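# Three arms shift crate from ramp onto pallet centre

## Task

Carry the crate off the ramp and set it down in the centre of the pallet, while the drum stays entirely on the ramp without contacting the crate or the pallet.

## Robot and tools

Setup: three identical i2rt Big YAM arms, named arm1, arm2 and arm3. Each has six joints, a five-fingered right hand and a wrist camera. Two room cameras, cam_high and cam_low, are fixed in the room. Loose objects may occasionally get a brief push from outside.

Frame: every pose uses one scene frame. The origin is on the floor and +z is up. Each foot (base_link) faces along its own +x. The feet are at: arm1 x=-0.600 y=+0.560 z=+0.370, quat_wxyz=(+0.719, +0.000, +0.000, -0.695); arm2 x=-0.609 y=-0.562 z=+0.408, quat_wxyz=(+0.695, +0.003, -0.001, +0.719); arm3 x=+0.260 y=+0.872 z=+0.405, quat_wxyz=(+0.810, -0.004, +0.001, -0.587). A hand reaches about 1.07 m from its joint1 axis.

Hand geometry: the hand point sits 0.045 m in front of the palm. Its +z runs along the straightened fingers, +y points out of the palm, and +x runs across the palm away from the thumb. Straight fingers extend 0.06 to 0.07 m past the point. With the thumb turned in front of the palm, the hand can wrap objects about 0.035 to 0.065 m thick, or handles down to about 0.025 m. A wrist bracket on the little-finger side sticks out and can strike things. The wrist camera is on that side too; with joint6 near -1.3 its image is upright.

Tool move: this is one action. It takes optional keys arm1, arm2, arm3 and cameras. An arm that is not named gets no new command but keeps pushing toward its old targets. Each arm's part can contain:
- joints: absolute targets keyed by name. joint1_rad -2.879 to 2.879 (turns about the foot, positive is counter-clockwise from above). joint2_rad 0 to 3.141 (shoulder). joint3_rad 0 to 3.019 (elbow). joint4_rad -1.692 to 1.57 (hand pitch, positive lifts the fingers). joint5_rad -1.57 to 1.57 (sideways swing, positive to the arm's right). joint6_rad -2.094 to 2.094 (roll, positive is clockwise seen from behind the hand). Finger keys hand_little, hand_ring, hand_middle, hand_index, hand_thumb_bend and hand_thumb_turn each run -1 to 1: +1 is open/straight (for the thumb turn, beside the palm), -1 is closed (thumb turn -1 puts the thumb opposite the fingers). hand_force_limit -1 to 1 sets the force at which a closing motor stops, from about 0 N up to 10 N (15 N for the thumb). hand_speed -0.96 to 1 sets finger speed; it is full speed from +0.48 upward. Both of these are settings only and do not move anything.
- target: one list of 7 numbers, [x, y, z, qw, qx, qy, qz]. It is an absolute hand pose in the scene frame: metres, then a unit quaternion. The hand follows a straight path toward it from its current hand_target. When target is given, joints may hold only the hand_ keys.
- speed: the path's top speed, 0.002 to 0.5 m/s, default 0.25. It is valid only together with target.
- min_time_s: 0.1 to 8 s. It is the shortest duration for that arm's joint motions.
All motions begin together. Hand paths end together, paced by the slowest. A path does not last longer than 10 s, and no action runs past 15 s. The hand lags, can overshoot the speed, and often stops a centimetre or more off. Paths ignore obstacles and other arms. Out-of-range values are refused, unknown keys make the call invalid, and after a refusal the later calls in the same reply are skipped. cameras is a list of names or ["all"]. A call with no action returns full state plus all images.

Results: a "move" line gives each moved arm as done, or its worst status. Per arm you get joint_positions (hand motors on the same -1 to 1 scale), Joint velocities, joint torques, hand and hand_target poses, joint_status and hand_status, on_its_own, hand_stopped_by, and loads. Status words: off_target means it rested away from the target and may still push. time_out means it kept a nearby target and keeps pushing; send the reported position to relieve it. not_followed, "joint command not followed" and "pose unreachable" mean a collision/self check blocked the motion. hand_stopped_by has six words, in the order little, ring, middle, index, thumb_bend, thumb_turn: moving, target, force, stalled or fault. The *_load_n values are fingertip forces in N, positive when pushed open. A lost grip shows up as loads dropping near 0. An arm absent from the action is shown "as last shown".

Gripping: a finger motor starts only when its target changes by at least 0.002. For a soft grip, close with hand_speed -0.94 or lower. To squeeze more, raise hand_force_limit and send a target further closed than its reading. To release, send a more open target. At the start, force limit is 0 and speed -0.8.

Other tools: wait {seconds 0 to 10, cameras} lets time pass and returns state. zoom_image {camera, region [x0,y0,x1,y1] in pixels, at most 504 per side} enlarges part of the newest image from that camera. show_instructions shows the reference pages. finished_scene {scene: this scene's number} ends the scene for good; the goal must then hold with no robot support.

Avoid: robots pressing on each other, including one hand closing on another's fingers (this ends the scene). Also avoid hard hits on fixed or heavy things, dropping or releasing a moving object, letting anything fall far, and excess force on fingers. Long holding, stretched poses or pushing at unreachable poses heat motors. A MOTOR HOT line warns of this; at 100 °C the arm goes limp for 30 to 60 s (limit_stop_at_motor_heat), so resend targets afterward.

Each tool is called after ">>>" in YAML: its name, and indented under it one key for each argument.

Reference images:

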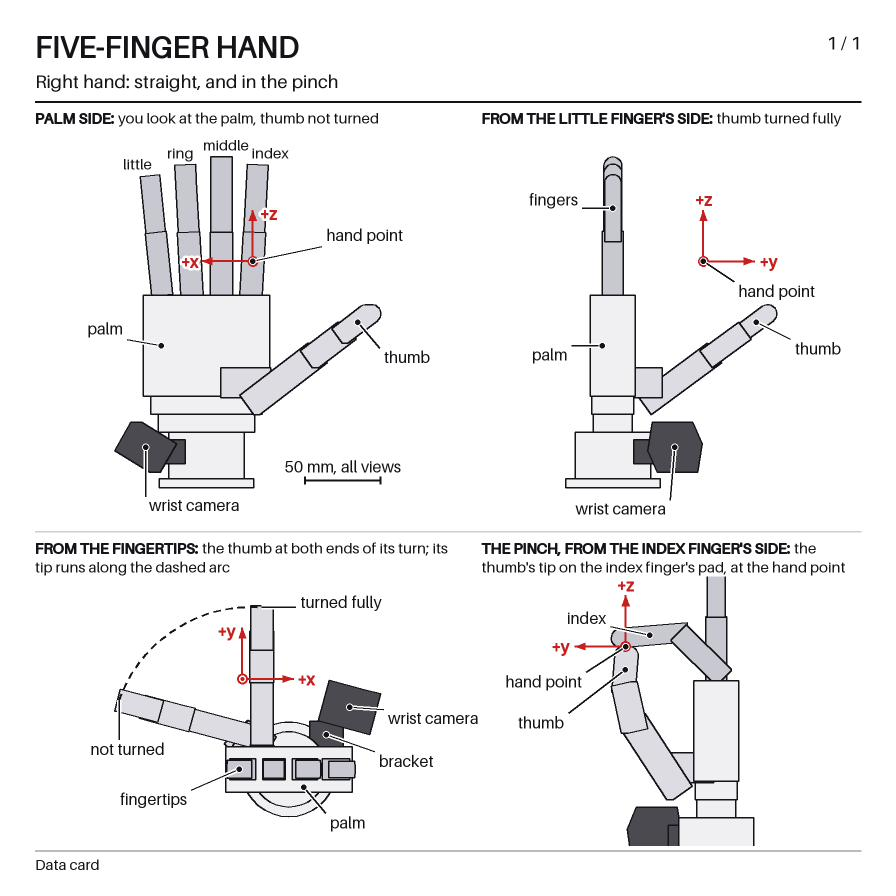

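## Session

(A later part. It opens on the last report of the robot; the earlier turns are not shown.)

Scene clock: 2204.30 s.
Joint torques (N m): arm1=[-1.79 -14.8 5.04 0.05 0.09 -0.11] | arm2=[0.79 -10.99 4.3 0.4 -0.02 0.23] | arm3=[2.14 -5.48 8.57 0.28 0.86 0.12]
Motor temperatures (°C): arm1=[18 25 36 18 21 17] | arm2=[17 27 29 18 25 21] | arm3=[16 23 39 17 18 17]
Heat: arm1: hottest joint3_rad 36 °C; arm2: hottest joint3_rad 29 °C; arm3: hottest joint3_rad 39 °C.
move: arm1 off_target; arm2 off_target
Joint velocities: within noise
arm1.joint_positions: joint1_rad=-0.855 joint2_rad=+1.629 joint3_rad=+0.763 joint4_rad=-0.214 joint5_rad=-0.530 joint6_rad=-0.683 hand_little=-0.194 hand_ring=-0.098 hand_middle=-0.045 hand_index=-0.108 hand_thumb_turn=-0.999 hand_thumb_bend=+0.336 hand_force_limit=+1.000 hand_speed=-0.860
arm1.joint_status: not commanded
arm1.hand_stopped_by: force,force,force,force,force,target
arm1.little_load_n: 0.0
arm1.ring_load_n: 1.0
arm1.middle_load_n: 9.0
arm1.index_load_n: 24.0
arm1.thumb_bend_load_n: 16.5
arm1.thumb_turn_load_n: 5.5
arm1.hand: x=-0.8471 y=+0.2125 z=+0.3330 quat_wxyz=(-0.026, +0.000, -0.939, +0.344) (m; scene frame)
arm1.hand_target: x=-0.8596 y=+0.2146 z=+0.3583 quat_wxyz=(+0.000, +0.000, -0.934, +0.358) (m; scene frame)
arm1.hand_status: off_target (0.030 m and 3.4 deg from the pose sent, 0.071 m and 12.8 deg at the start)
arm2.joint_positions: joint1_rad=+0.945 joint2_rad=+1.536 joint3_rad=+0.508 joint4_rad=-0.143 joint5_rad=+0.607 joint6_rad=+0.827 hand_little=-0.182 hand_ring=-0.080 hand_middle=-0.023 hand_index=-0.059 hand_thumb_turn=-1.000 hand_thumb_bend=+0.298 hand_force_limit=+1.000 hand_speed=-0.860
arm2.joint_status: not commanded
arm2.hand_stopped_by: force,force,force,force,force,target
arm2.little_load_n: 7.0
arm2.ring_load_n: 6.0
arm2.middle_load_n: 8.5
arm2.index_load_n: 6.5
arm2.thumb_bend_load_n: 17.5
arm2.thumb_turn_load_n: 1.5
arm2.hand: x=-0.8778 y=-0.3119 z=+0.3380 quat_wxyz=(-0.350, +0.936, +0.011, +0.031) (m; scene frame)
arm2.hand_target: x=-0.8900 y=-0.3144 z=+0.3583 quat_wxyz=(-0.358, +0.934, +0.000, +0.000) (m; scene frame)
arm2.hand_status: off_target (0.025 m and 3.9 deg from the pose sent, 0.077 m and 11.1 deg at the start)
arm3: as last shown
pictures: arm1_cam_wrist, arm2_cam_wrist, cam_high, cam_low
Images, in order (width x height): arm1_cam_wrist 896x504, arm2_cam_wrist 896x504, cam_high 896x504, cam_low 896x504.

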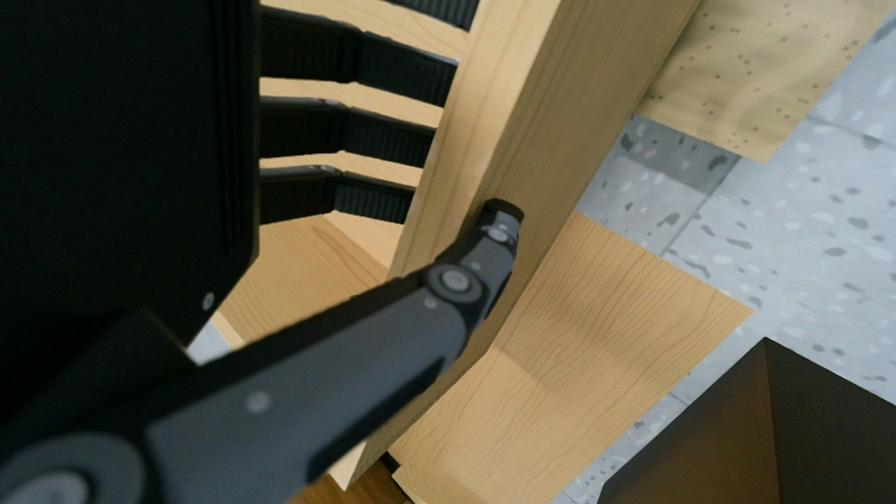

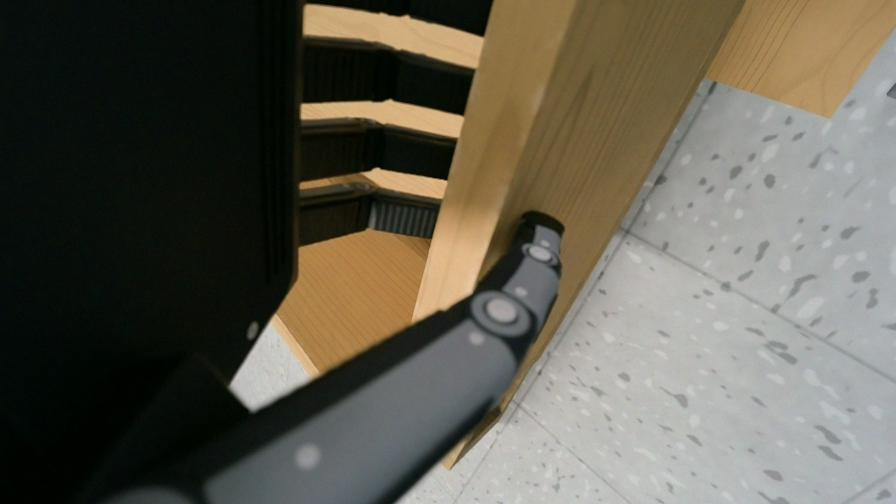

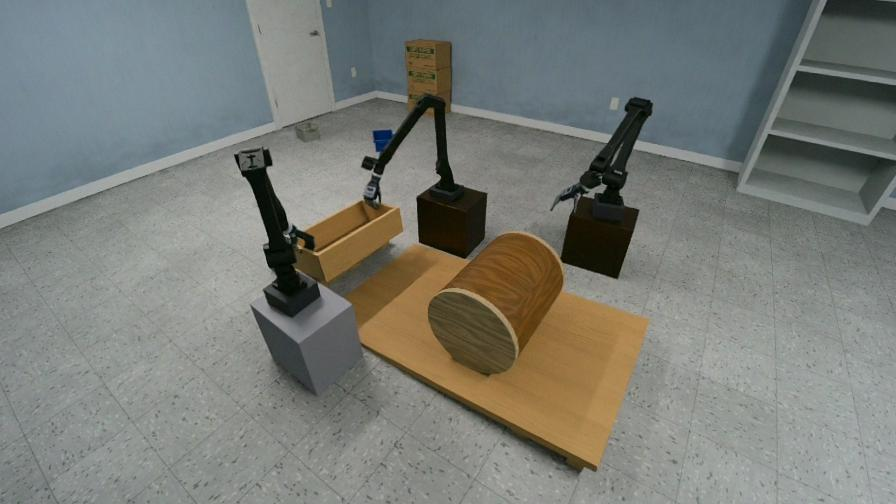

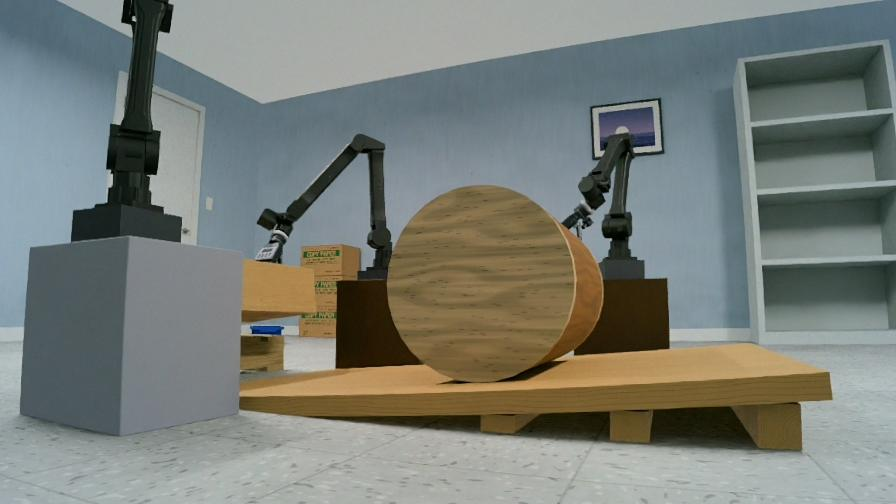

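>>> move:
  arm1: {"target":[-0.985,0.200,0.365,0,0,0.9336,-0.3584],"speed":0.08}
  arm2: {"target":[-1.015,-0.332,0.362,-0.3584,0.9336,0,0],"speed":0.08}

>>> move:
  arm1: {"target":[-1.11,0.186,0.37,0,0,0.9336,-0.3584],"speed":0.08}
  arm2: {"target":[-1.14,-0.348,0.365,-0.3584,0.9336,0,0],"speed":0.08}
  cameras: ["arm1_cam_wrist","arm2_cam_wrist","cam_high","cam_low"]

Scene clock: 2215.47 s.
Joint torques (N m): arm1=[-4.54 -16.32 10.09 -1.02 0 -0.25] | arm2=[2.61 -11.75 9.37 -0.29 0.12 0.41] | arm3=[2.14 -5.54 8.58 0.27 0.86 0.12]
Motor temperatures (°C): arm1=[18 26 34 18 19 16] | arm2=[17 27 28 18 22 20] | arm3=[16 23 39 17 18 17]
Heat: arm1: hottest joint3_rad 34 °C; arm2: hottest joint3_rad 28 °C; arm3: hottest joint3_rad 39 °C.
move: arm1 off_target; arm2 off_target
Joint velocities: within noise
arm1.joint_positions: joint1_rad=-0.969 joint2_rad=+1.828 joint3_rad=+1.035 joint4_rad=-0.382 joint5_rad=-0.597 joint6_rad=-0.817 hand_little=-0.194 hand_ring=-0.098 hand_middle=-0.045 hand_index=-0.108 hand_thumb_turn=-0.999 hand_thumb_bend=+0.336 hand_force_limit=+1.000 hand_speed=-0.860
arm1.joint_status: not commanded
arm1.hand_stopped_by: force,force,force,force,force,target
arm1.little_load_n: 0.0
arm1.ring_load_n: 0.0
arm1.middle_load_n: 7.0
arm1.index_load_n: 25.5
arm1.thumb_bend_load_n: 18.5
arm1.thumb_turn_load_n: 8.0
arm1.hand: x=-0.9393 y=+0.1975 z=+0.3246 quat_wxyz=(-0.040, +0.003, -0.939, +0.341) (m; scene frame)
arm1.hand_target: x=-0.9829 y=+0.2013 z=+0.3646 quat_wxyz=(+0.001, +0.000, -0.934, +0.358) (m; scene frame)
arm1.hand_status: off_target (0.061 m and 5.1 deg from the pose sent, 0.142 m and 3.4 deg at the start)
arm2.joint_positions: joint1_rad=+1.127 joint2_rad=+1.721 joint3_rad=+0.760 joint4_rad=-0.364 joint5_rad=+0.679 joint6_rad=+1.048 hand_little=-0.182 hand_ring=-0.080 hand_middle=-0.023 hand_index=-0.058 hand_thumb_turn=-1.000 hand_thumb_bend=+0.298 hand_force_limit=+1.000 hand_speed=-0.860
arm2.joint_status: not commanded
arm2.hand_stopped_by: force,force,force,force,force,target
arm2.little_load_n: 9.5
arm2.ring_load_n: 7.0
arm2.middle_load_n: 7.5
arm2.index_load_n: 4.5
arm2.thumb_bend_load_n: 17.0
arm2.thumb_turn_load_n: 1.5
arm2.hand: x=-0.9719 y=-0.3281 z=+0.3316 quat_wxyz=(-0.349, +0.936, +0.012, +0.044) (m; scene frame)
arm2.hand_target: x=-1.0132 y=-0.3328 z=+0.3624 quat_wxyz=(-0.357, +0.934, +0.001, -0.001) (m; scene frame)
arm2.hand_status: off_target (0.053 m and 5.3 deg from the pose sent, 0.141 m and 3.9 deg at the start)
arm3: as last shown
arm3.thumb_turn_load_n: 0.5
pictures: none

Scene clock: 2217.97 s.
Joint torques (N m): arm1=[-4.54 -21.01 12.31 -1.07 -0.14 -0.19] | arm2=[2.61 -16.97 11.59 -0.53 0.37 0.34] | arm3=[2.14 -5.54 8.59 0.28 0.86 0.12]
Motor temperatures (°C): arm1=[18 26 35 18 19 16] | arm2=[17 27 29 18 21 20] | arm3=[16 23 39 17 18 17]
Heat: arm1: hottest joint3_rad 35 °C; arm2: hottest joint3_rad 29 °C; arm3: hottest joint3_rad 39 °C.
move: arm1 off_target; arm2 off_target
Joint velocities: within noise
arm1.joint_positions: joint1_rad=-1.063 joint2_rad=+2.082 joint3_rad=+1.414 joint4_rad=-0.610 joint5_rad=-0.633 joint6_rad=-0.930 hand_little=-0.194 hand_ring=-0.098 hand_middle=-0.045 hand_index=-0.108 hand_thumb_turn=-0.999 hand_thumb_bend=+0.337 hand_force_limit=+1.000 hand_speed=-0.860
arm1.joint_status: not commanded
arm1.hand_stopped_by: force,force,force,force,force,target
arm1.little_load_n: 0.0
arm1.ring_load_n: 0.0
arm1.middle_load_n: 6.0
arm1.index_load_n: 23.5
arm1.thumb_bend_load_n: 21.5
arm1.thumb_turn_load_n: 8.5
arm1.hand: x=-1.0498 y=+0.1831 z=+0.3060 quat_wxyz=(-0.057, -0.001, -0.941, +0.333) (m; scene frame)
arm1.hand_target: x=-1.1053 y=+0.1890 z=+0.3703 quat_wxyz=(+0.002, +0.000, -0.934, +0.357) (m; scene frame)
arm1.hand_status: off_target (0.088 m and 7.2 deg from the pose sent, 0.177 m and 5.1 deg at the start)
arm2.joint_positions: joint1_rad=+1.243 joint2_rad=+1.961 joint3_rad=+1.105 joint4_rad=-0.601 joint5_rad=+0.702 joint6_rad=+1.199 hand_little=-0.182 hand_ring=-0.080 hand_middle=-0.023 hand_index=-0.059 hand_thumb_turn=-1.000 hand_thumb_bend=+0.298 hand_force_limit=+1.000 hand_speed=-0.860
arm2.joint_status: not commanded
arm2.hand_stopped_by: force,force,force,force,force,target
arm2.little_load_n: 9.5
arm2.ring_load_n: 7.0
arm2.middle_load_n: 7.5
arm2.index_load_n: 3.5
arm2.thumb_bend_load_n: 18.0
arm2.thumb_turn_load_n: 1.0
arm2.hand: x=-1.0814 y=-0.3413 z=+0.3135 quat_wxyz=(-0.344, +0.937, +0.017, +0.060) (m; scene frame)
arm2.hand_target: x=-1.1359 y=-0.3495 z=+0.3662 quat_wxyz=(-0.357, +0.934, +0.001, -0.001) (m; scene frame)
arm2.hand_status: off_target (0.078 m and 7.4 deg from the pose sent, 0.173 m and 5.3 deg at the start)
arm3: as last shown
arm3.thumb_turn_load_n: 0.0
pictures: arm1_cam_wrist, arm2_cam_wrist, cam_high, cam_low
Images, in order (width x height): arm1_cam_wrist 896x504, arm2_cam_wrist 896x504, cam_high 896x504, cam_low 896x504.

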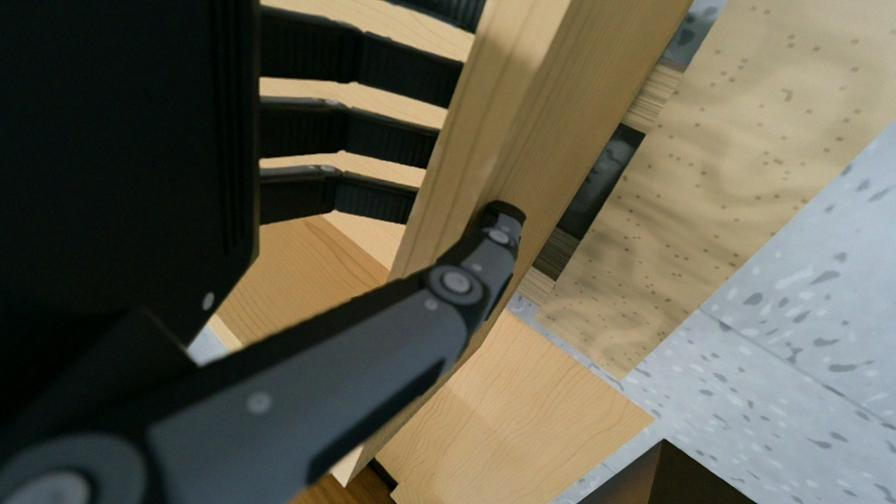

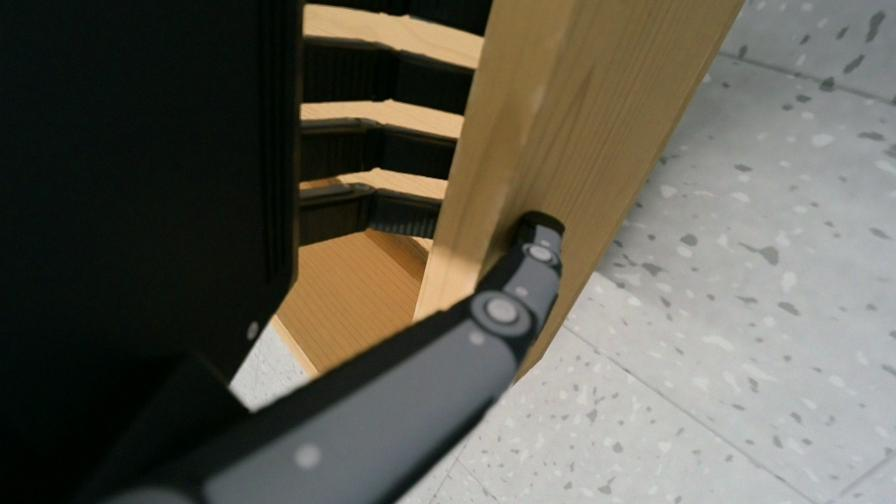

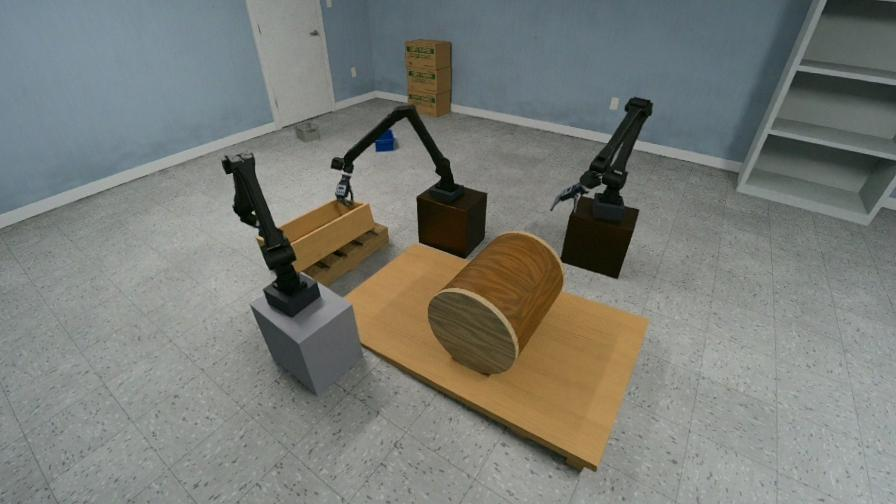

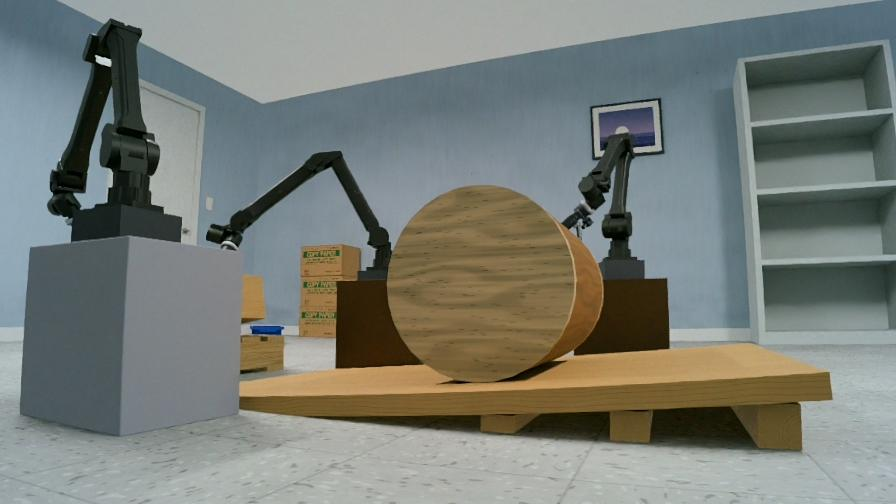

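>>> move:
  arm1: {"target":[-1.17,0.192,0.365,-0.0467,-0.0179,0.9324,-0.358],"speed":0.07}
  arm2: {"target":[-1.20,-0.352,0.360,-0.3579,0.9324,-0.0179,-0.0467],"speed":0.07}
  cameras: ["arm1_cam_wrist","arm2_cam_wrist","cam_high"]

Scene clock: 2237.87 s.
Joint torques (N m): arm1=[-4.89 -21.77 12.51 -0.21 0.14 -0.38] | arm2=[2.9 -18.2 12.6 0.35 0.19 0.4] | arm3=[2.08 -5.54 8.57 0.28 0.85 0.12]
Motor temperatures (°C): arm1=[18 27 37 18 18 16] | arm2=[17 30 34 18 19 20] | arm3=[16 23 39 17 18 17]
Heat: arm1: hottest joint3_rad 37 °C; arm2: hottest joint3_rad 34 °C; arm3: hottest joint3_rad 39 °C.
move: arm1 off_target; arm2 off_target
Joint velocities: within noise
arm1.joint_positions: joint1_rad=-1.084 joint2_rad=+2.140 joint3_rad=+1.481 joint4_rad=-0.588 joint5_rad=-0.609 joint6_rad=-0.966 hand_little=-0.194 hand_ring=-0.098 hand_middle=-0.045 hand_index=-0.108 hand_thumb_turn=-0.999 hand_thumb_bend=+0.337 hand_force_limit=+1.000 hand_speed=-0.860
arm1.joint_status: not commanded
arm1.hand_stopped_by: force,force,force,force,force,target
arm1.little_load_n: 0.0
arm1.ring_load_n: 0.0
arm1.middle_load_n: 5.0
arm1.index_load_n: 24.0
arm1.thumb_bend_load_n: 22.0
arm1.thumb_turn_load_n: 10.0
arm1.hand: x=-1.0858 y=+0.1838 z=+0.2915 quat_wxyz=(-0.028, +0.009, -0.943, +0.332) (m; scene frame)
arm1.hand_target: x=-1.1544 y=+0.1954 z=+0.3591 quat_wxyz=(+0.049, +0.017, -0.933, +0.355) (m; scene frame)
arm1.hand_status: off_target (0.112 m and 9.2 deg from the pose sent, 0.134 m and 12.4 deg at the start; pose on its path clipped on 40 of 50 steps)
arm2.joint_positions: joint1_rad=+1.259 joint2_rad=+2.042 joint3_rad=+1.198 joint4_rad=-0.582 joint5_rad=+0.687 joint6_rad=+1.236 hand_little=-0.182 hand_ring=-0.080 hand_middle=-0.023 hand_index=-0.059 hand_thumb_turn=-1.000 hand_thumb_bend=+0.298 hand_force_limit=+1.000 hand_speed=-0.860
arm2.joint_status: not commanded
arm2.hand_stopped_by: force,force,force,force,force,target
arm2.little_load_n: 8.5
arm2.ring_load_n: 6.5
arm2.middle_load_n: 7.0
arm2.index_load_n: 4.0
arm2.thumb_bend_load_n: 18.5
arm2.thumb_turn_load_n: 1.0
arm2.hand: x=-1.1237 y=-0.3405 z=+0.2996 quat_wxyz=(-0.343, +0.939, +0.002, +0.035) (m; scene frame)
arm2.hand_target: x=-1.1932 y=-0.3549 z=+0.3633 quat_wxyz=(-0.355, +0.934, -0.017, -0.048) (m; scene frame)
arm2.hand_status: off_target (0.098 m and 9.8 deg from the pose sent, 0.128 m and 13.0 deg at the start; pose on its path clipped on 9 of 50 steps)
arm3: as last shown
arm3.ring_load_n: -0.5
pictures: arm1_cam_wrist, arm2_cam_wrist, cam_high
Images, in order (width x height): arm1_cam_wrist 896x504, arm2_cam_wrist 896x504, cam_high 896x504.

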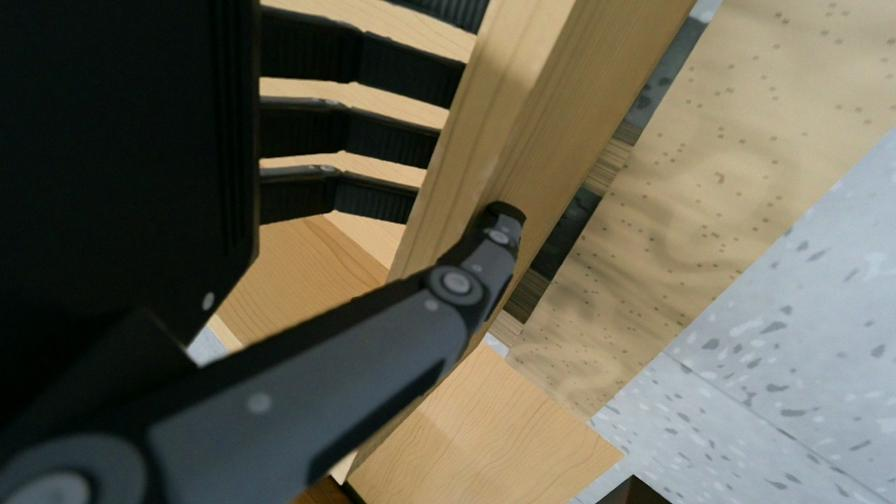

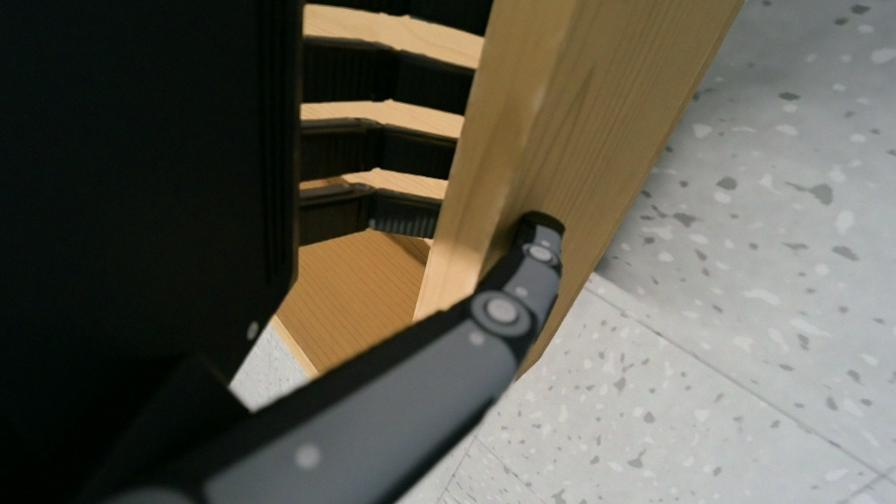

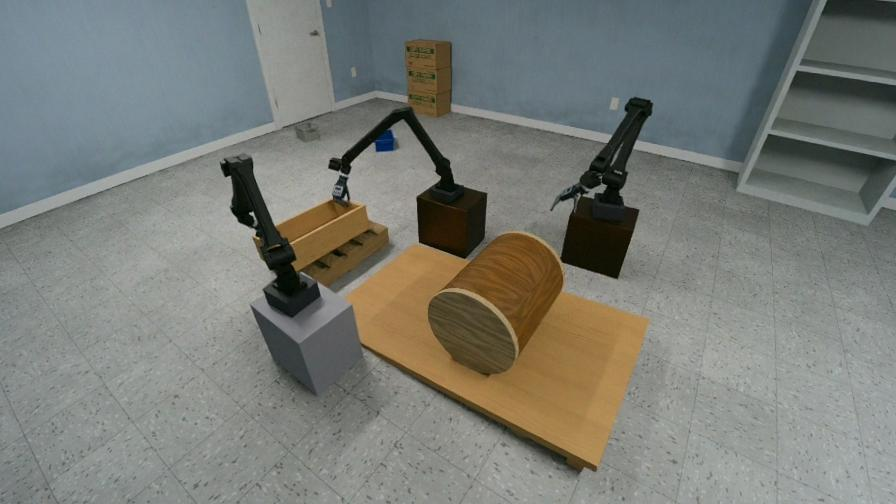

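>>> move:
  arm1: {"target":[-1.185,0.192,0.330,-0.0794,-0.0305,0.9302,-0.3571],"speed":0.06}
  arm2: {"target":[-1.215,-0.354,0.325,-0.3571,0.9302,-0.0305,-0.0794],"speed":0.06}
  cameras: ["arm1_cam_wrist","arm2_cam_wrist","cam_high"]

Scene clock: 2261.20 s.
Joint torques (N m): arm1=[-5.48 -19.55 12.68 0.84 0.34 -0.51] | arm2=[3.19 -17.2 10.85 1.54 0.02 0.38] | arm3=[2.14 -5.48 8.59 0.27 0.85 0.12]
Motor temperatures (°C): arm1=[18 34 42 18 17 16] | arm2=[17 34 35 18 18 20] | arm3=[16 23 39 17 18 17]
Heat: arm1: hottest joint3_rad 42 °C; arm2: hottest joint3_rad 35 °C; arm3: hottest joint3_rad 39 °C.
move: arm1 off_target; arm2 off_target
Joint velocities: within noise
arm1.joint_positions: joint1_rad=-1.092 joint2_rad=+2.164 joint3_rad=+1.489 joint4_rad=-0.531 joint5_rad=-0.589 joint6_rad=-0.980 hand_little=-0.194 hand_ring=-0.098 hand_middle=-0.045 hand_index=-0.107 hand_thumb_turn=-0.999 hand_thumb_bend=+0.337 hand_force_limit=+1.000 hand_speed=-0.860
arm1.joint_status: not commanded
arm1.hand_stopped_by: force,force,force,force,force,target
arm1.little_load_n: 0.0
arm1.ring_load_n: 0.0
arm1.middle_load_n: 4.0
arm1.index_load_n: 27.5
arm1.thumb_bend_load_n: 18.5
arm1.thumb_turn_load_n: 12.5
arm1.hand: x=-1.1037 y=+0.1840 z=+0.2800 quat_wxyz=(-0.002, +0.017, -0.942, +0.334) (m; scene frame)
arm1.hand_target: x=-1.1785 y=+0.1971 z=+0.3343 quat_wxyz=(+0.081, +0.030, -0.931, +0.354) (m; scene frame)
arm1.hand_status: off_target (0.096 m and 9.9 deg from the pose sent, 0.107 m and 12.9 deg at the start)
arm2.joint_positions: joint1_rad=+1.266 joint2_rad=+2.090 joint3_rad=+1.198 joint4_rad=-0.467 joint5_rad=+0.680 joint6_rad=+1.253 hand_little=-0.182 hand_ring=-0.080 hand_middle=-0.023 hand_index=-0.059 hand_thumb_turn=-1.000 hand_thumb_bend=+0.298 hand_force_limit=+1.000 hand_speed=-0.860
arm2.joint_status: not commanded
arm2.hand_stopped_by: force,force,force,force,force,target
arm2.little_load_n: 8.5
arm2.ring_load_n: 6.5
arm2.middle_load_n: 7.0
arm2.index_load_n: 3.0
arm2.thumb_bend_load_n: 18.5
arm2.thumb_turn_load_n: 0.5
arm2.hand: x=-1.1443 y=-0.3402 z=+0.2800 quat_wxyz=(-0.349, +0.937, -0.013, -0.001) (m; scene frame)
arm2.hand_target: x=-1.2095 y=-0.3567 z=+0.3289 quat_wxyz=(-0.354, +0.931, -0.030, -0.080) (m; scene frame)
arm2.hand_status: off_target (0.085 m and 9.3 deg from the pose sent, 0.096 m and 13.8 deg at the start)
arm3: as last shown
arm3.ring_load_n: 0.0
pictures: arm1_cam_wrist, arm2_cam_wrist, cam_high
Images, in order (width x height): arm1_cam_wrist 896x504, arm2_cam_wrist 896x504, cam_high 896x504.

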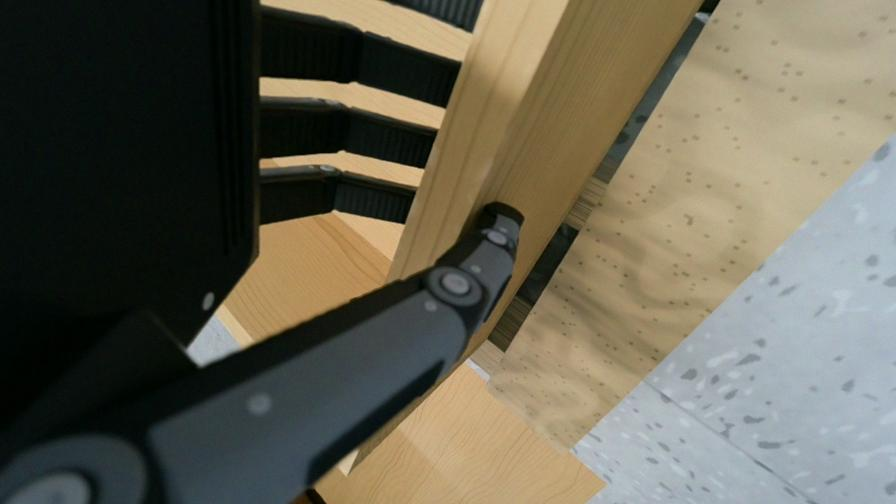

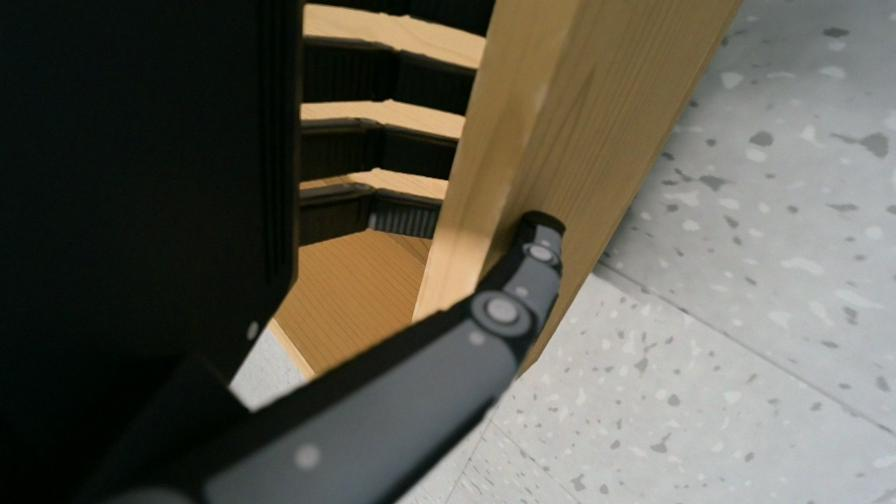

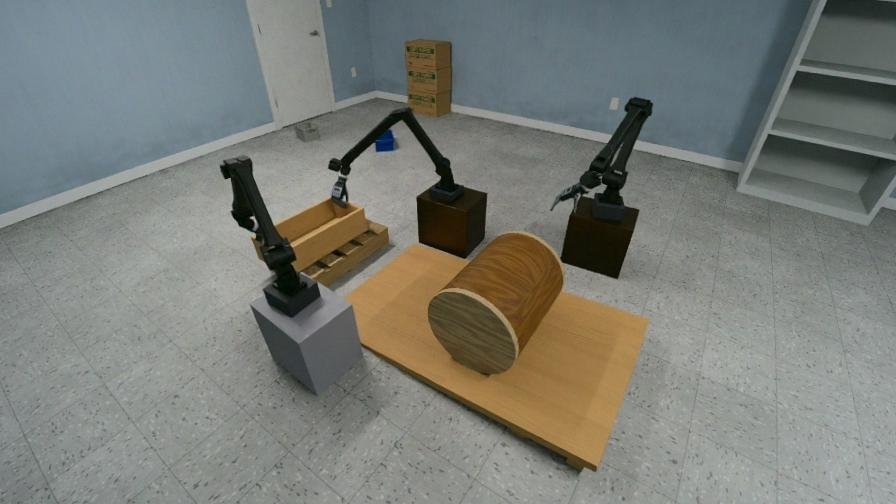

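>>> move:
  arm1: {"target":[-1.180,0.192,0.290,-0.0794,-0.0305,0.9302,-0.3571],"speed":0.06}
  arm2: {"target":[-1.205,-0.354,0.285,-0.3571,0.9302,-0.0305,-0.0794],"speed":0.06}
  cameras: ["cam_high"]

>>> zoom_image:
  camera: "cam_high"
  region: [220, 160, 420, 300]

Scene clock: 2267.40 s.
Joint torques (N m): arm1=[-4.54 -16.91 10.61 2.3 0.41 -0.56] | arm2=[2.55 -14.27 8.49 3.06 -0.17 0.42] | arm3=[2.14 -5.6 8.59 0.27 0.86 0.12]
Motor temperatures (°C): arm1=[18 35 44 18 17 16] | arm2=[17 33 35 18 18 20] | arm3=[16 23 39 17 18 17]
Heat: arm1: hottest joint3_rad 44 °C; arm2: hottest joint3_rad 35 °C; arm3: hottest joint3_rad 39 °C.
move: arm1 off_target; arm2 off_target
Joint velocities: within noise
arm1.joint_positions: joint1_rad=-1.098 joint2_rad=+2.181 joint3_rad=+1.489 joint4_rad=-0.491 joint5_rad=-0.591 joint6_rad=-0.969 hand_little=-0.194 hand_ring=-0.098 hand_middle=-0.045 hand_index=-0.107 hand_thumb_turn=-0.999 hand_thumb_bend=+0.337 hand_force_limit=+1.000 hand_speed=-0.860
arm1.joint_status: not commanded
arm1.hand_stopped_by: force,force,force,force,force,target
arm1.little_load_n: 0.5
arm1.ring_load_n: 0.0
arm1.middle_load_n: 4.0
arm1.index_load_n: 24.5
arm1.thumb_bend_load_n: 17.0
arm1.thumb_turn_load_n: 11.5
arm1.hand: x=-1.1109 y=+0.1835 z=+0.2717 quat_wxyz=(+0.007, +0.012, -0.941, +0.339) (m; scene frame)
arm1.hand_target: x=-1.1756 y=+0.1961 z=+0.2944 quat_wxyz=(+0.080, +0.029, -0.931, +0.354) (m; scene frame)
arm1.hand_status: off_target (0.072 m and 8.9 deg from the pose sent, 0.077 m and 9.9 deg at the start)
arm2.joint_positions: joint1_rad=+1.272 joint2_rad=+2.111 joint3_rad=+1.198 joint4_rad=-0.416 joint5_rad=+0.686 joint6_rad=+1.246 hand_little=-0.183 hand_ring=-0.080 hand_middle=-0.024 hand_index=-0.059 hand_thumb_turn=-1.000 hand_thumb_bend=+0.298 hand_force_limit=+1.000 hand_speed=-0.860
arm2.joint_status: not commanded
arm2.hand_stopped_by: force,force,force,force,force,target
arm2.little_load_n: 4.5
arm2.ring_load_n: 4.0
arm2.middle_load_n: 6.5
arm2.index_load_n: 5.0
arm2.thumb_bend_load_n: 17.0
arm2.thumb_turn_load_n: -1.0
arm2.hand: x=-1.1522 y=-0.3406 z=+0.2721 quat_wxyz=(-0.355, +0.935, -0.012, -0.013) (m; scene frame)
arm2.hand_target: x=-1.2016 y=-0.3558 z=+0.2886 quat_wxyz=(-0.355, +0.931, -0.030, -0.079) (m; scene frame)
arm2.hand_status: off_target (0.056 m and 7.9 deg from the pose sent, 0.062 m and 9.3 deg at the start)
arm3: as last shown
pictures: cam_high
Images, in order (width x height): cam_high 896x504.

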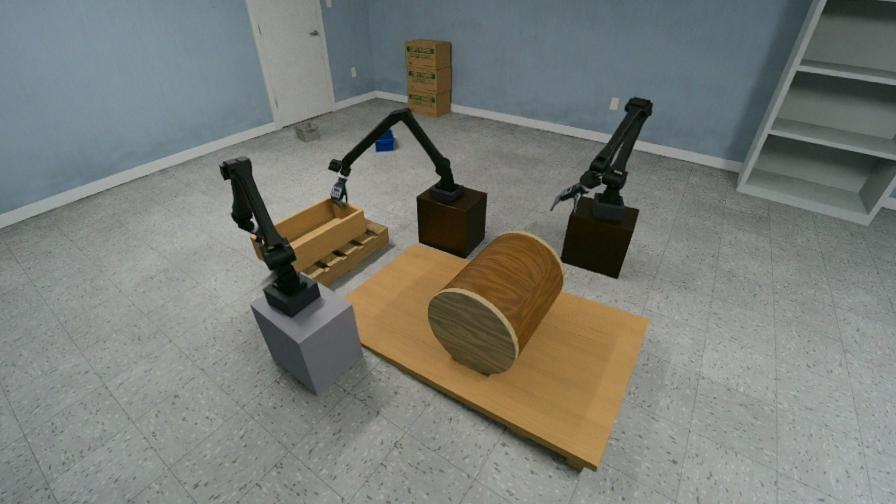

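Scaled by 2.520 from the camera's 896x504 image, which has a finer 1280x720 frame.

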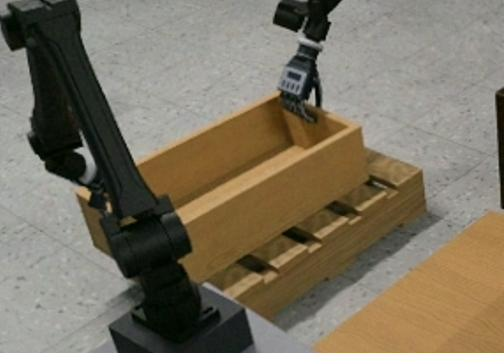

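>>> move:
  arm1: {"target":[-1.125,0.186,0.262,-0.025,-0.01,0.9340,-0.3570],"speed":0.05}
  arm2: {"target":[-1.155,-0.344,0.262,-0.3571,0.9336,-0.01,-0.025],"speed":0.05}

>>> move:
  arm1: {"joints":{"hand_thumb_bend":0.40,"hand_speed":-0.85,"hand_force_limit":0.5}}
  arm2: {"joints":{"hand_thumb_bend":0.36,"hand_speed":-0.85,"hand_force_limit":0.5}}
  cameras: ["arm1_cam_wrist","arm2_cam_wrist","cam_high"]

Scene clock: 2276.20 s.
Joint torques (N m): arm1=[-1.96 -15.56 6.02 2 -0.11 -0.35] | arm2=[-0.03 -13.1 5.24 1.85 0.1 -0.04] | arm3=[2.14 -5.54 8.57 0.28 0.85 0.12]
Motor temperatures (°C): arm1=[18 32 44 18 17 16] | arm2=[17 33 34 18 17 20] | arm3=[16 23 39 17 18 17]
Heat: arm1: hottest joint3_rad 44 °C; arm2: hottest joint3_rad 34 °C; arm3: hottest joint3_rad 39 °C.
move: arm1 off_target; arm2 off_target
Joint velocities: within noise
arm1.joint_positions: joint1_rad=-1.104 joint2_rad=+2.182 joint3_rad=+1.476 joint4_rad=-0.464 joint5_rad=-0.612 joint6_rad=-0.932 hand_little=-0.194 hand_ring=-0.098 hand_middle=-0.045 hand_index=-0.107 hand_thumb_turn=-0.999 hand_thumb_bend=+0.337 hand_force_limit=+1.000 hand_speed=-0.860
arm1.joint_status: not commanded
arm1.hand_stopped_by: force,force,force,force,force,target
arm1.little_load_n: 0.0
arm1.ring_load_n: 0.0
arm1.middle_load_n: 4.0
arm1.index_load_n: 18.0
arm1.thumb_bend_load_n: 15.5
arm1.thumb_turn_load_n: 8.5
arm1.hand: x=-1.1084 y=+0.1825 z=+0.2702 quat_wxyz=(+0.001, -0.004, -0.936, +0.351) (m; scene frame)
arm1.hand_target: x=-1.1246 y=+0.1863 z=+0.2627 quat_wxyz=(+0.025, +0.010, -0.934, +0.356) (m; scene frame)
arm1.hand_status: off_target (0.019 m and 3.3 deg from the pose sent, 0.017 m and 3.0 deg at the start)
arm2.joint_positions: joint1_rad=+1.274 joint2_rad=+2.111 joint3_rad=+1.185 joint4_rad=-0.394 joint5_rad=+0.697 joint6_rad=+1.236 hand_little=-0.183 hand_ring=-0.080 hand_middle=-0.024 hand_index=-0.059 hand_thumb_turn=-1.000 hand_thumb_bend=+0.298 hand_force_limit=+1.000 hand_speed=-0.860
arm2.joint_status: not commanded
arm2.hand_stopped_by: force,force,force,force,force,target
arm2.little_load_n: 1.5
arm2.ring_load_n: 2.0
arm2.middle_load_n: 5.5
arm2.index_load_n: 6.5
arm2.thumb_bend_load_n: 15.0
arm2.thumb_turn_load_n: 0.5
arm2.hand: x=-1.1493 y=-0.3403 z=+0.2702 quat_wxyz=(-0.361, +0.933, -0.009, -0.014) (m; scene frame)
arm2.hand_target: x=-1.1547 y=-0.3442 z=+0.2622 quat_wxyz=(-0.357, +0.934, -0.010, -0.025) (m; scene frame)
arm2.hand_status: off_target (0.011 m and 1.4 deg from the pose sent, 0.011 m and 1.4 deg at the start)
arm3: as last shown
arm3.little_load_n: -0.5
pictures: none

Scene clock: 2277.00 s.
Joint torques (N m): arm1=[-1.96 -15.91 6.08 1.85 -0.03 -0.33] | arm2=[-0.09 -13.1 5.22 1.57 0.16 -0.04] | arm3=[2.08 -5.54 8.58 0.27 0.85 0.12]
Motor temperatures (°C): arm1=[18 32 43 18 17 16] | arm2=[17 33 34 18 17 20] | arm3=[16 23 39 17 18 17]
Heat: arm1: hottest joint3_rad 43 °C; arm2: hottest joint3_rad 34 °C; arm3: hottest joint3_rad 39 °C.
move: arm1 done; arm2 done
Joint velocities: within noise
arm1.joint_positions: joint1_rad=-1.104 joint2_rad=+2.183 joint3_rad=+1.476 joint4_rad=-0.458 joint5_rad=-0.615 joint6_rad=-0.932 hand_little=-0.194 hand_ring=-0.098 hand_middle=-0.046 hand_index=-0.109 hand_thumb_turn=-1.000 hand_thumb_bend=+0.402 hand_force_limit=+0.500 hand_speed=-0.850
arm1.joint_status: all done
arm1.hand_stopped_by: force,force,force,force,target,target
arm1.little_load_n: 0.0
arm1.ring_load_n: 0.0
arm1.middle_load_n: 0.0
arm1.index_load_n: 4.5
arm1.thumb_bend_load_n: 3.0
arm1.thumb_turn_load_n: 1.5
arm1.hand: x=-1.1093 y=+0.1815 z=+0.2697 quat_wxyz=(+0.002, -0.003, -0.936, +0.353) (m; scene frame)
arm1.hand_target: x=-1.1245 y=+0.1863 z=+0.2626 quat_wxyz=(+0.025, +0.010, -0.934, +0.356) (m; scene frame)
arm1.hand_status: not commanded
arm2.joint_positions: joint1_rad=+1.274 joint2_rad=+2.111 joint3_rad=+1.185 joint4_rad=-0.385 joint5_rad=+0.695 joint6_rad=+1.236 hand_little=-0.183 hand_ring=-0.081 hand_middle=-0.024 hand_index=-0.059 hand_thumb_turn=-1.000 hand_thumb_bend=+0.360 hand_force_limit=+0.500 hand_speed=-0.850
arm2.joint_status: all done
arm2.hand_stopped_by: force,force,force,force,target,target
arm2.little_load_n: 0.0
arm2.ring_load_n: 0.0
arm2.middle_load_n: 0.5
arm2.index_load_n: 1.5
arm2.thumb_bend_load_n: 0.5
arm2.thumb_turn_load_n: -0.5
arm2.hand: x=-1.1515 y=-0.3397 z=+0.2708 quat_wxyz=(-0.361, +0.932, -0.011, -0.018) (m; scene frame)
arm2.hand_target: x=-1.1548 y=-0.3440 z=+0.2623 quat_wxyz=(-0.357, +0.934, -0.010, -0.025) (m; scene frame)
arm2.hand_status: not commanded
arm3.joint_positions: joint1_rad=-0.526 joint2_rad=+1.192 joint3_rad=+0.510 joint4_rad=-0.497 joint5_rad=+0.807 joint6_rad=+0.994 hand_little=+0.600 hand_ring=+0.600 hand_middle=+0.600 hand_index=+0.600 hand_thumb_turn=-1.000 hand_thumb_bend=+1.000 hand_force_limit=+0.200 hand_speed=-0.700
arm3.joint_status: not commanded
arm3.hand_stopped_by: target,target,target,target,target,target
arm3.little_load_n: 0.0
arm3.ring_load_n: 0.0
arm3.middle_load_n: 0.0
arm3.index_load_n: 0.0
arm3.thumb_bend_load_n: 0.0
arm3.thumb_turn_load_n: 0.0
arm3.hand: x=+0.0983 y=+0.5665 z=+0.4346 quat_wxyz=(+0.289, -0.573, -0.699, +0.316) (m; scene frame)
arm3.hand_target: x=+0.1000 y=+0.5504 z=+0.4500 quat_wxyz=(+0.279, -0.575, -0.694, +0.333) (m; scene frame)
arm3.hand_status: not commanded
pictures: arm1_cam_wrist, arm2_cam_wrist, cam_high
Images, in order (width x height): arm1_cam_wrist 896x504, arm2_cam_wrist 896x504, cam_high 896x504.

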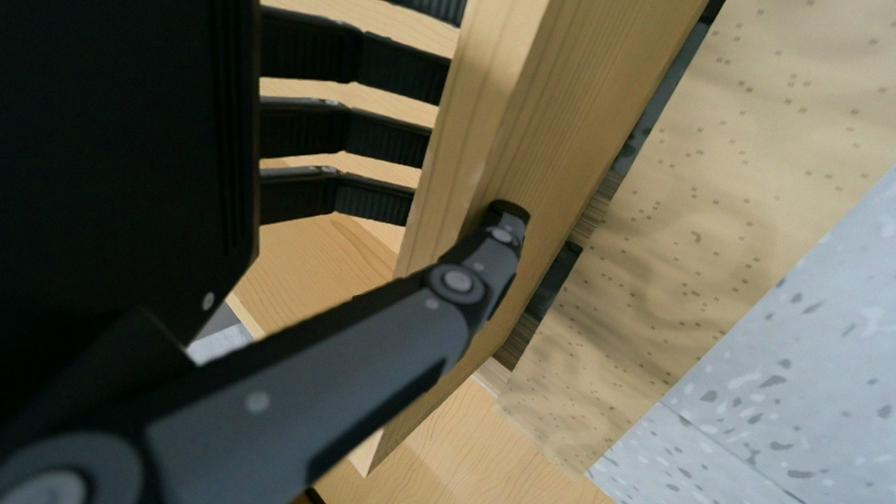

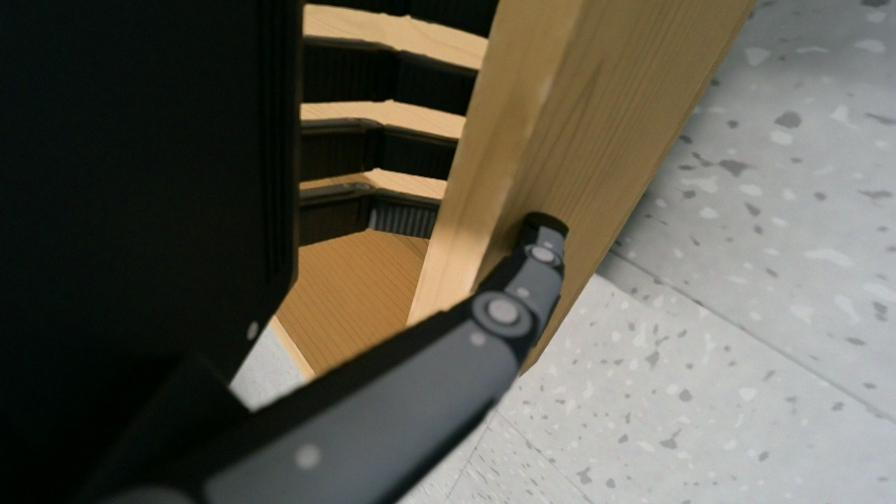

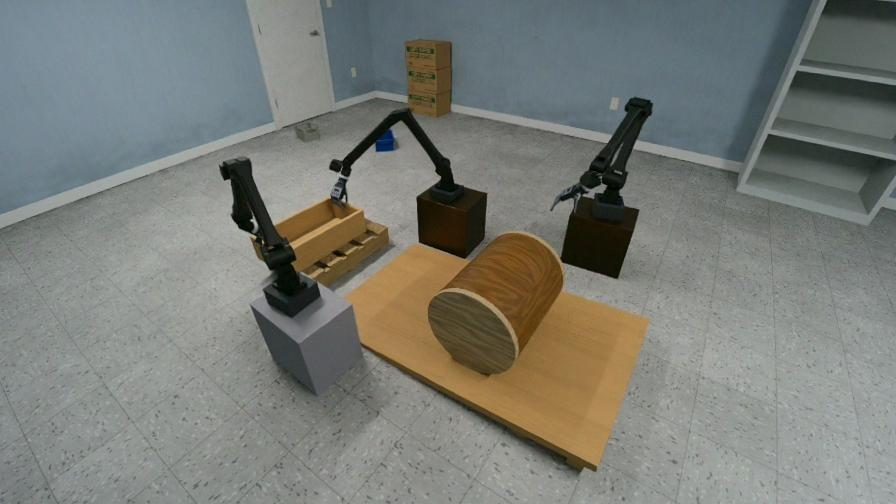

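>>> move:
  arm1: {"joints": {"hand_thumb_bend": 1.0, "hand_index": 0.5, "hand_middle": 0.5, "hand_ring": 0.5, "hand_little": 0.5, "hand_speed": -0.3}}
  arm2: {"joints": {"hand_thumb_bend": 1.0, "hand_index": 0.5, "hand_middle": 0.5, "hand_ring": 0.5, "hand_little": 0.5, "hand_speed": -0.3}}
  cameras: ["cam_high", "arm1_cam_wrist", "arm2_cam_wrist"]

Scene clock: 2321.17 s.
Joint torques (N m): arm1=[-1.67 -15.74 6.15 1.02 -0.27 -0.14] | arm2=[-0.21 -13.16 5.27 1.16 0.48 -0.03] | arm3=[2.08 -5.54 8.58 0.28 0.86 0.12]
Motor temperatures (°C): arm1=[18 33 36 18 17 16] | arm2=[17 32 29 18 17 19] | arm3=[16 23 39 17 18 17]
Heat: arm1: hottest joint3_rad 36 °C; arm2: hottest joint2_rad 32 °C; arm3: hottest joint3_rad 39 °C.
move: arm1 done; arm2 done
Joint velocities: within noise
arm1.joint_positions: joint1_rad=-1.106 joint2_rad=+2.185 joint3_rad=+1.476 joint4_rad=-0.433 joint5_rad=-0.609 joint6_rad=-0.955 hand_little=+0.500 hand_ring=+0.500 hand_middle=+0.500 hand_index=+0.500 hand_thumb_turn=-1.000 hand_thumb_bend=+1.000 hand_force_limit=+0.500 hand_speed=-0.300
arm1.joint_status: all done
arm1.hand_stopped_by: target,target,target,target,target,target
arm1.little_load_n: 0.0
arm1.ring_load_n: 0.0
arm1.middle_load_n: 0.0
arm1.index_load_n: 0.0
arm1.thumb_bend_load_n: 0.0
arm1.thumb_turn_load_n: 0.0
arm1.hand: x=-1.1170 y=+0.1811 z=+0.2686 quat_wxyz=(+0.017, +0.010, -0.935, +0.355) (m; scene frame)
arm1.hand_target: x=-1.1245 y=+0.1863 z=+0.2626 quat_wxyz=(+0.025, +0.010, -0.934, +0.356) (m; scene frame)
arm1.hand_status: not commanded
arm2.joint_positions: joint1_rad=+1.275 joint2_rad=+2.111 joint3_rad=+1.185 joint4_rad=-0.373 joint5_rad=+0.686 joint6_rad=+1.236 hand_little=+0.500 hand_ring=+0.500 hand_middle=+0.500 hand_index=+0.500 hand_thumb_turn=-1.000 hand_thumb_bend=+1.000 hand_force_limit=+0.500 hand_speed=-0.300
arm2.joint_status: all done
arm2.hand_stopped_by: target,target,target,target,target,target
arm2.little_load_n: 0.0
arm2.ring_load_n: 0.0
arm2.middle_load_n: 0.0
arm2.index_load_n: 0.0
arm2.thumb_bend_load_n: 0.0
arm2.thumb_turn_load_n: 0.0
arm2.hand: x=-1.1553 y=-0.3410 z=+0.2711 quat_wxyz=(-0.358, +0.933, -0.012, -0.025) (m; scene frame)
arm2.hand_target: x=-1.1547 y=-0.3440 z=+0.2622 quat_wxyz=(-0.357, +0.934, -0.010, -0.025) (m; scene frame)
arm2.hand_status: not commanded
arm3: as last shown
pictures: arm1_cam_wrist, arm2_cam_wrist, cam_high
Images, in order (width x height): arm1_cam_wrist 896x504, arm2_cam_wrist 896x504, cam_high 896x504.

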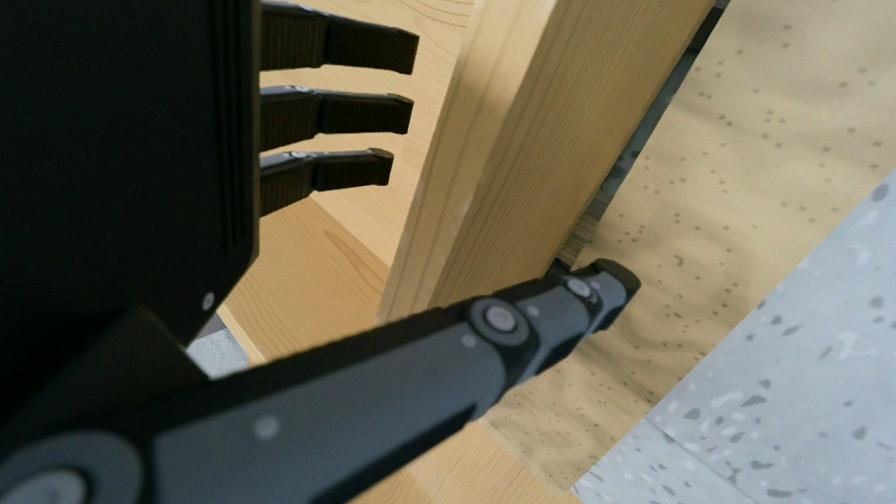

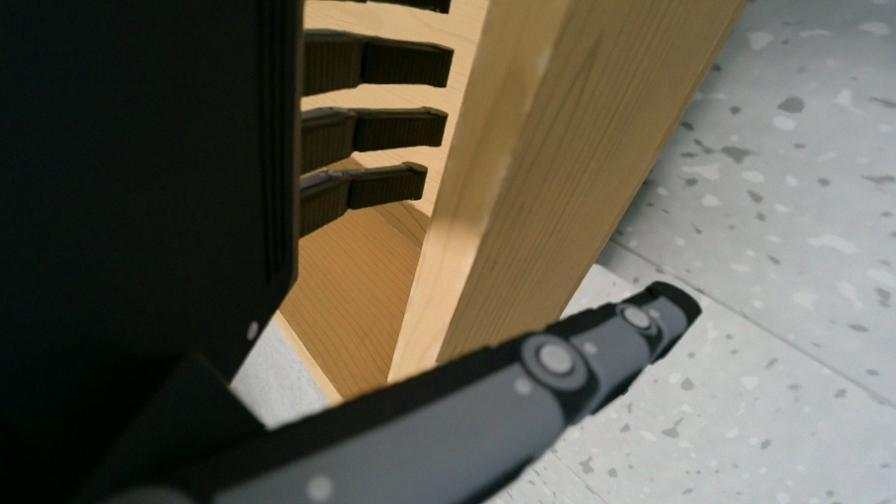

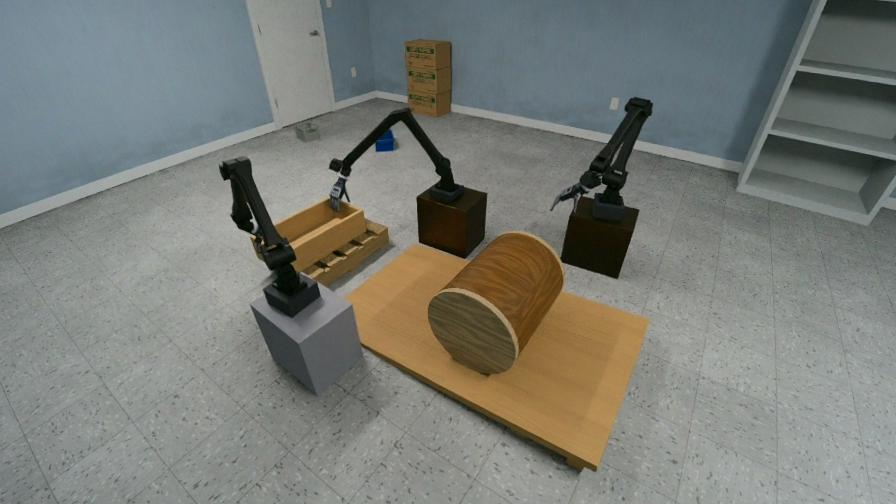

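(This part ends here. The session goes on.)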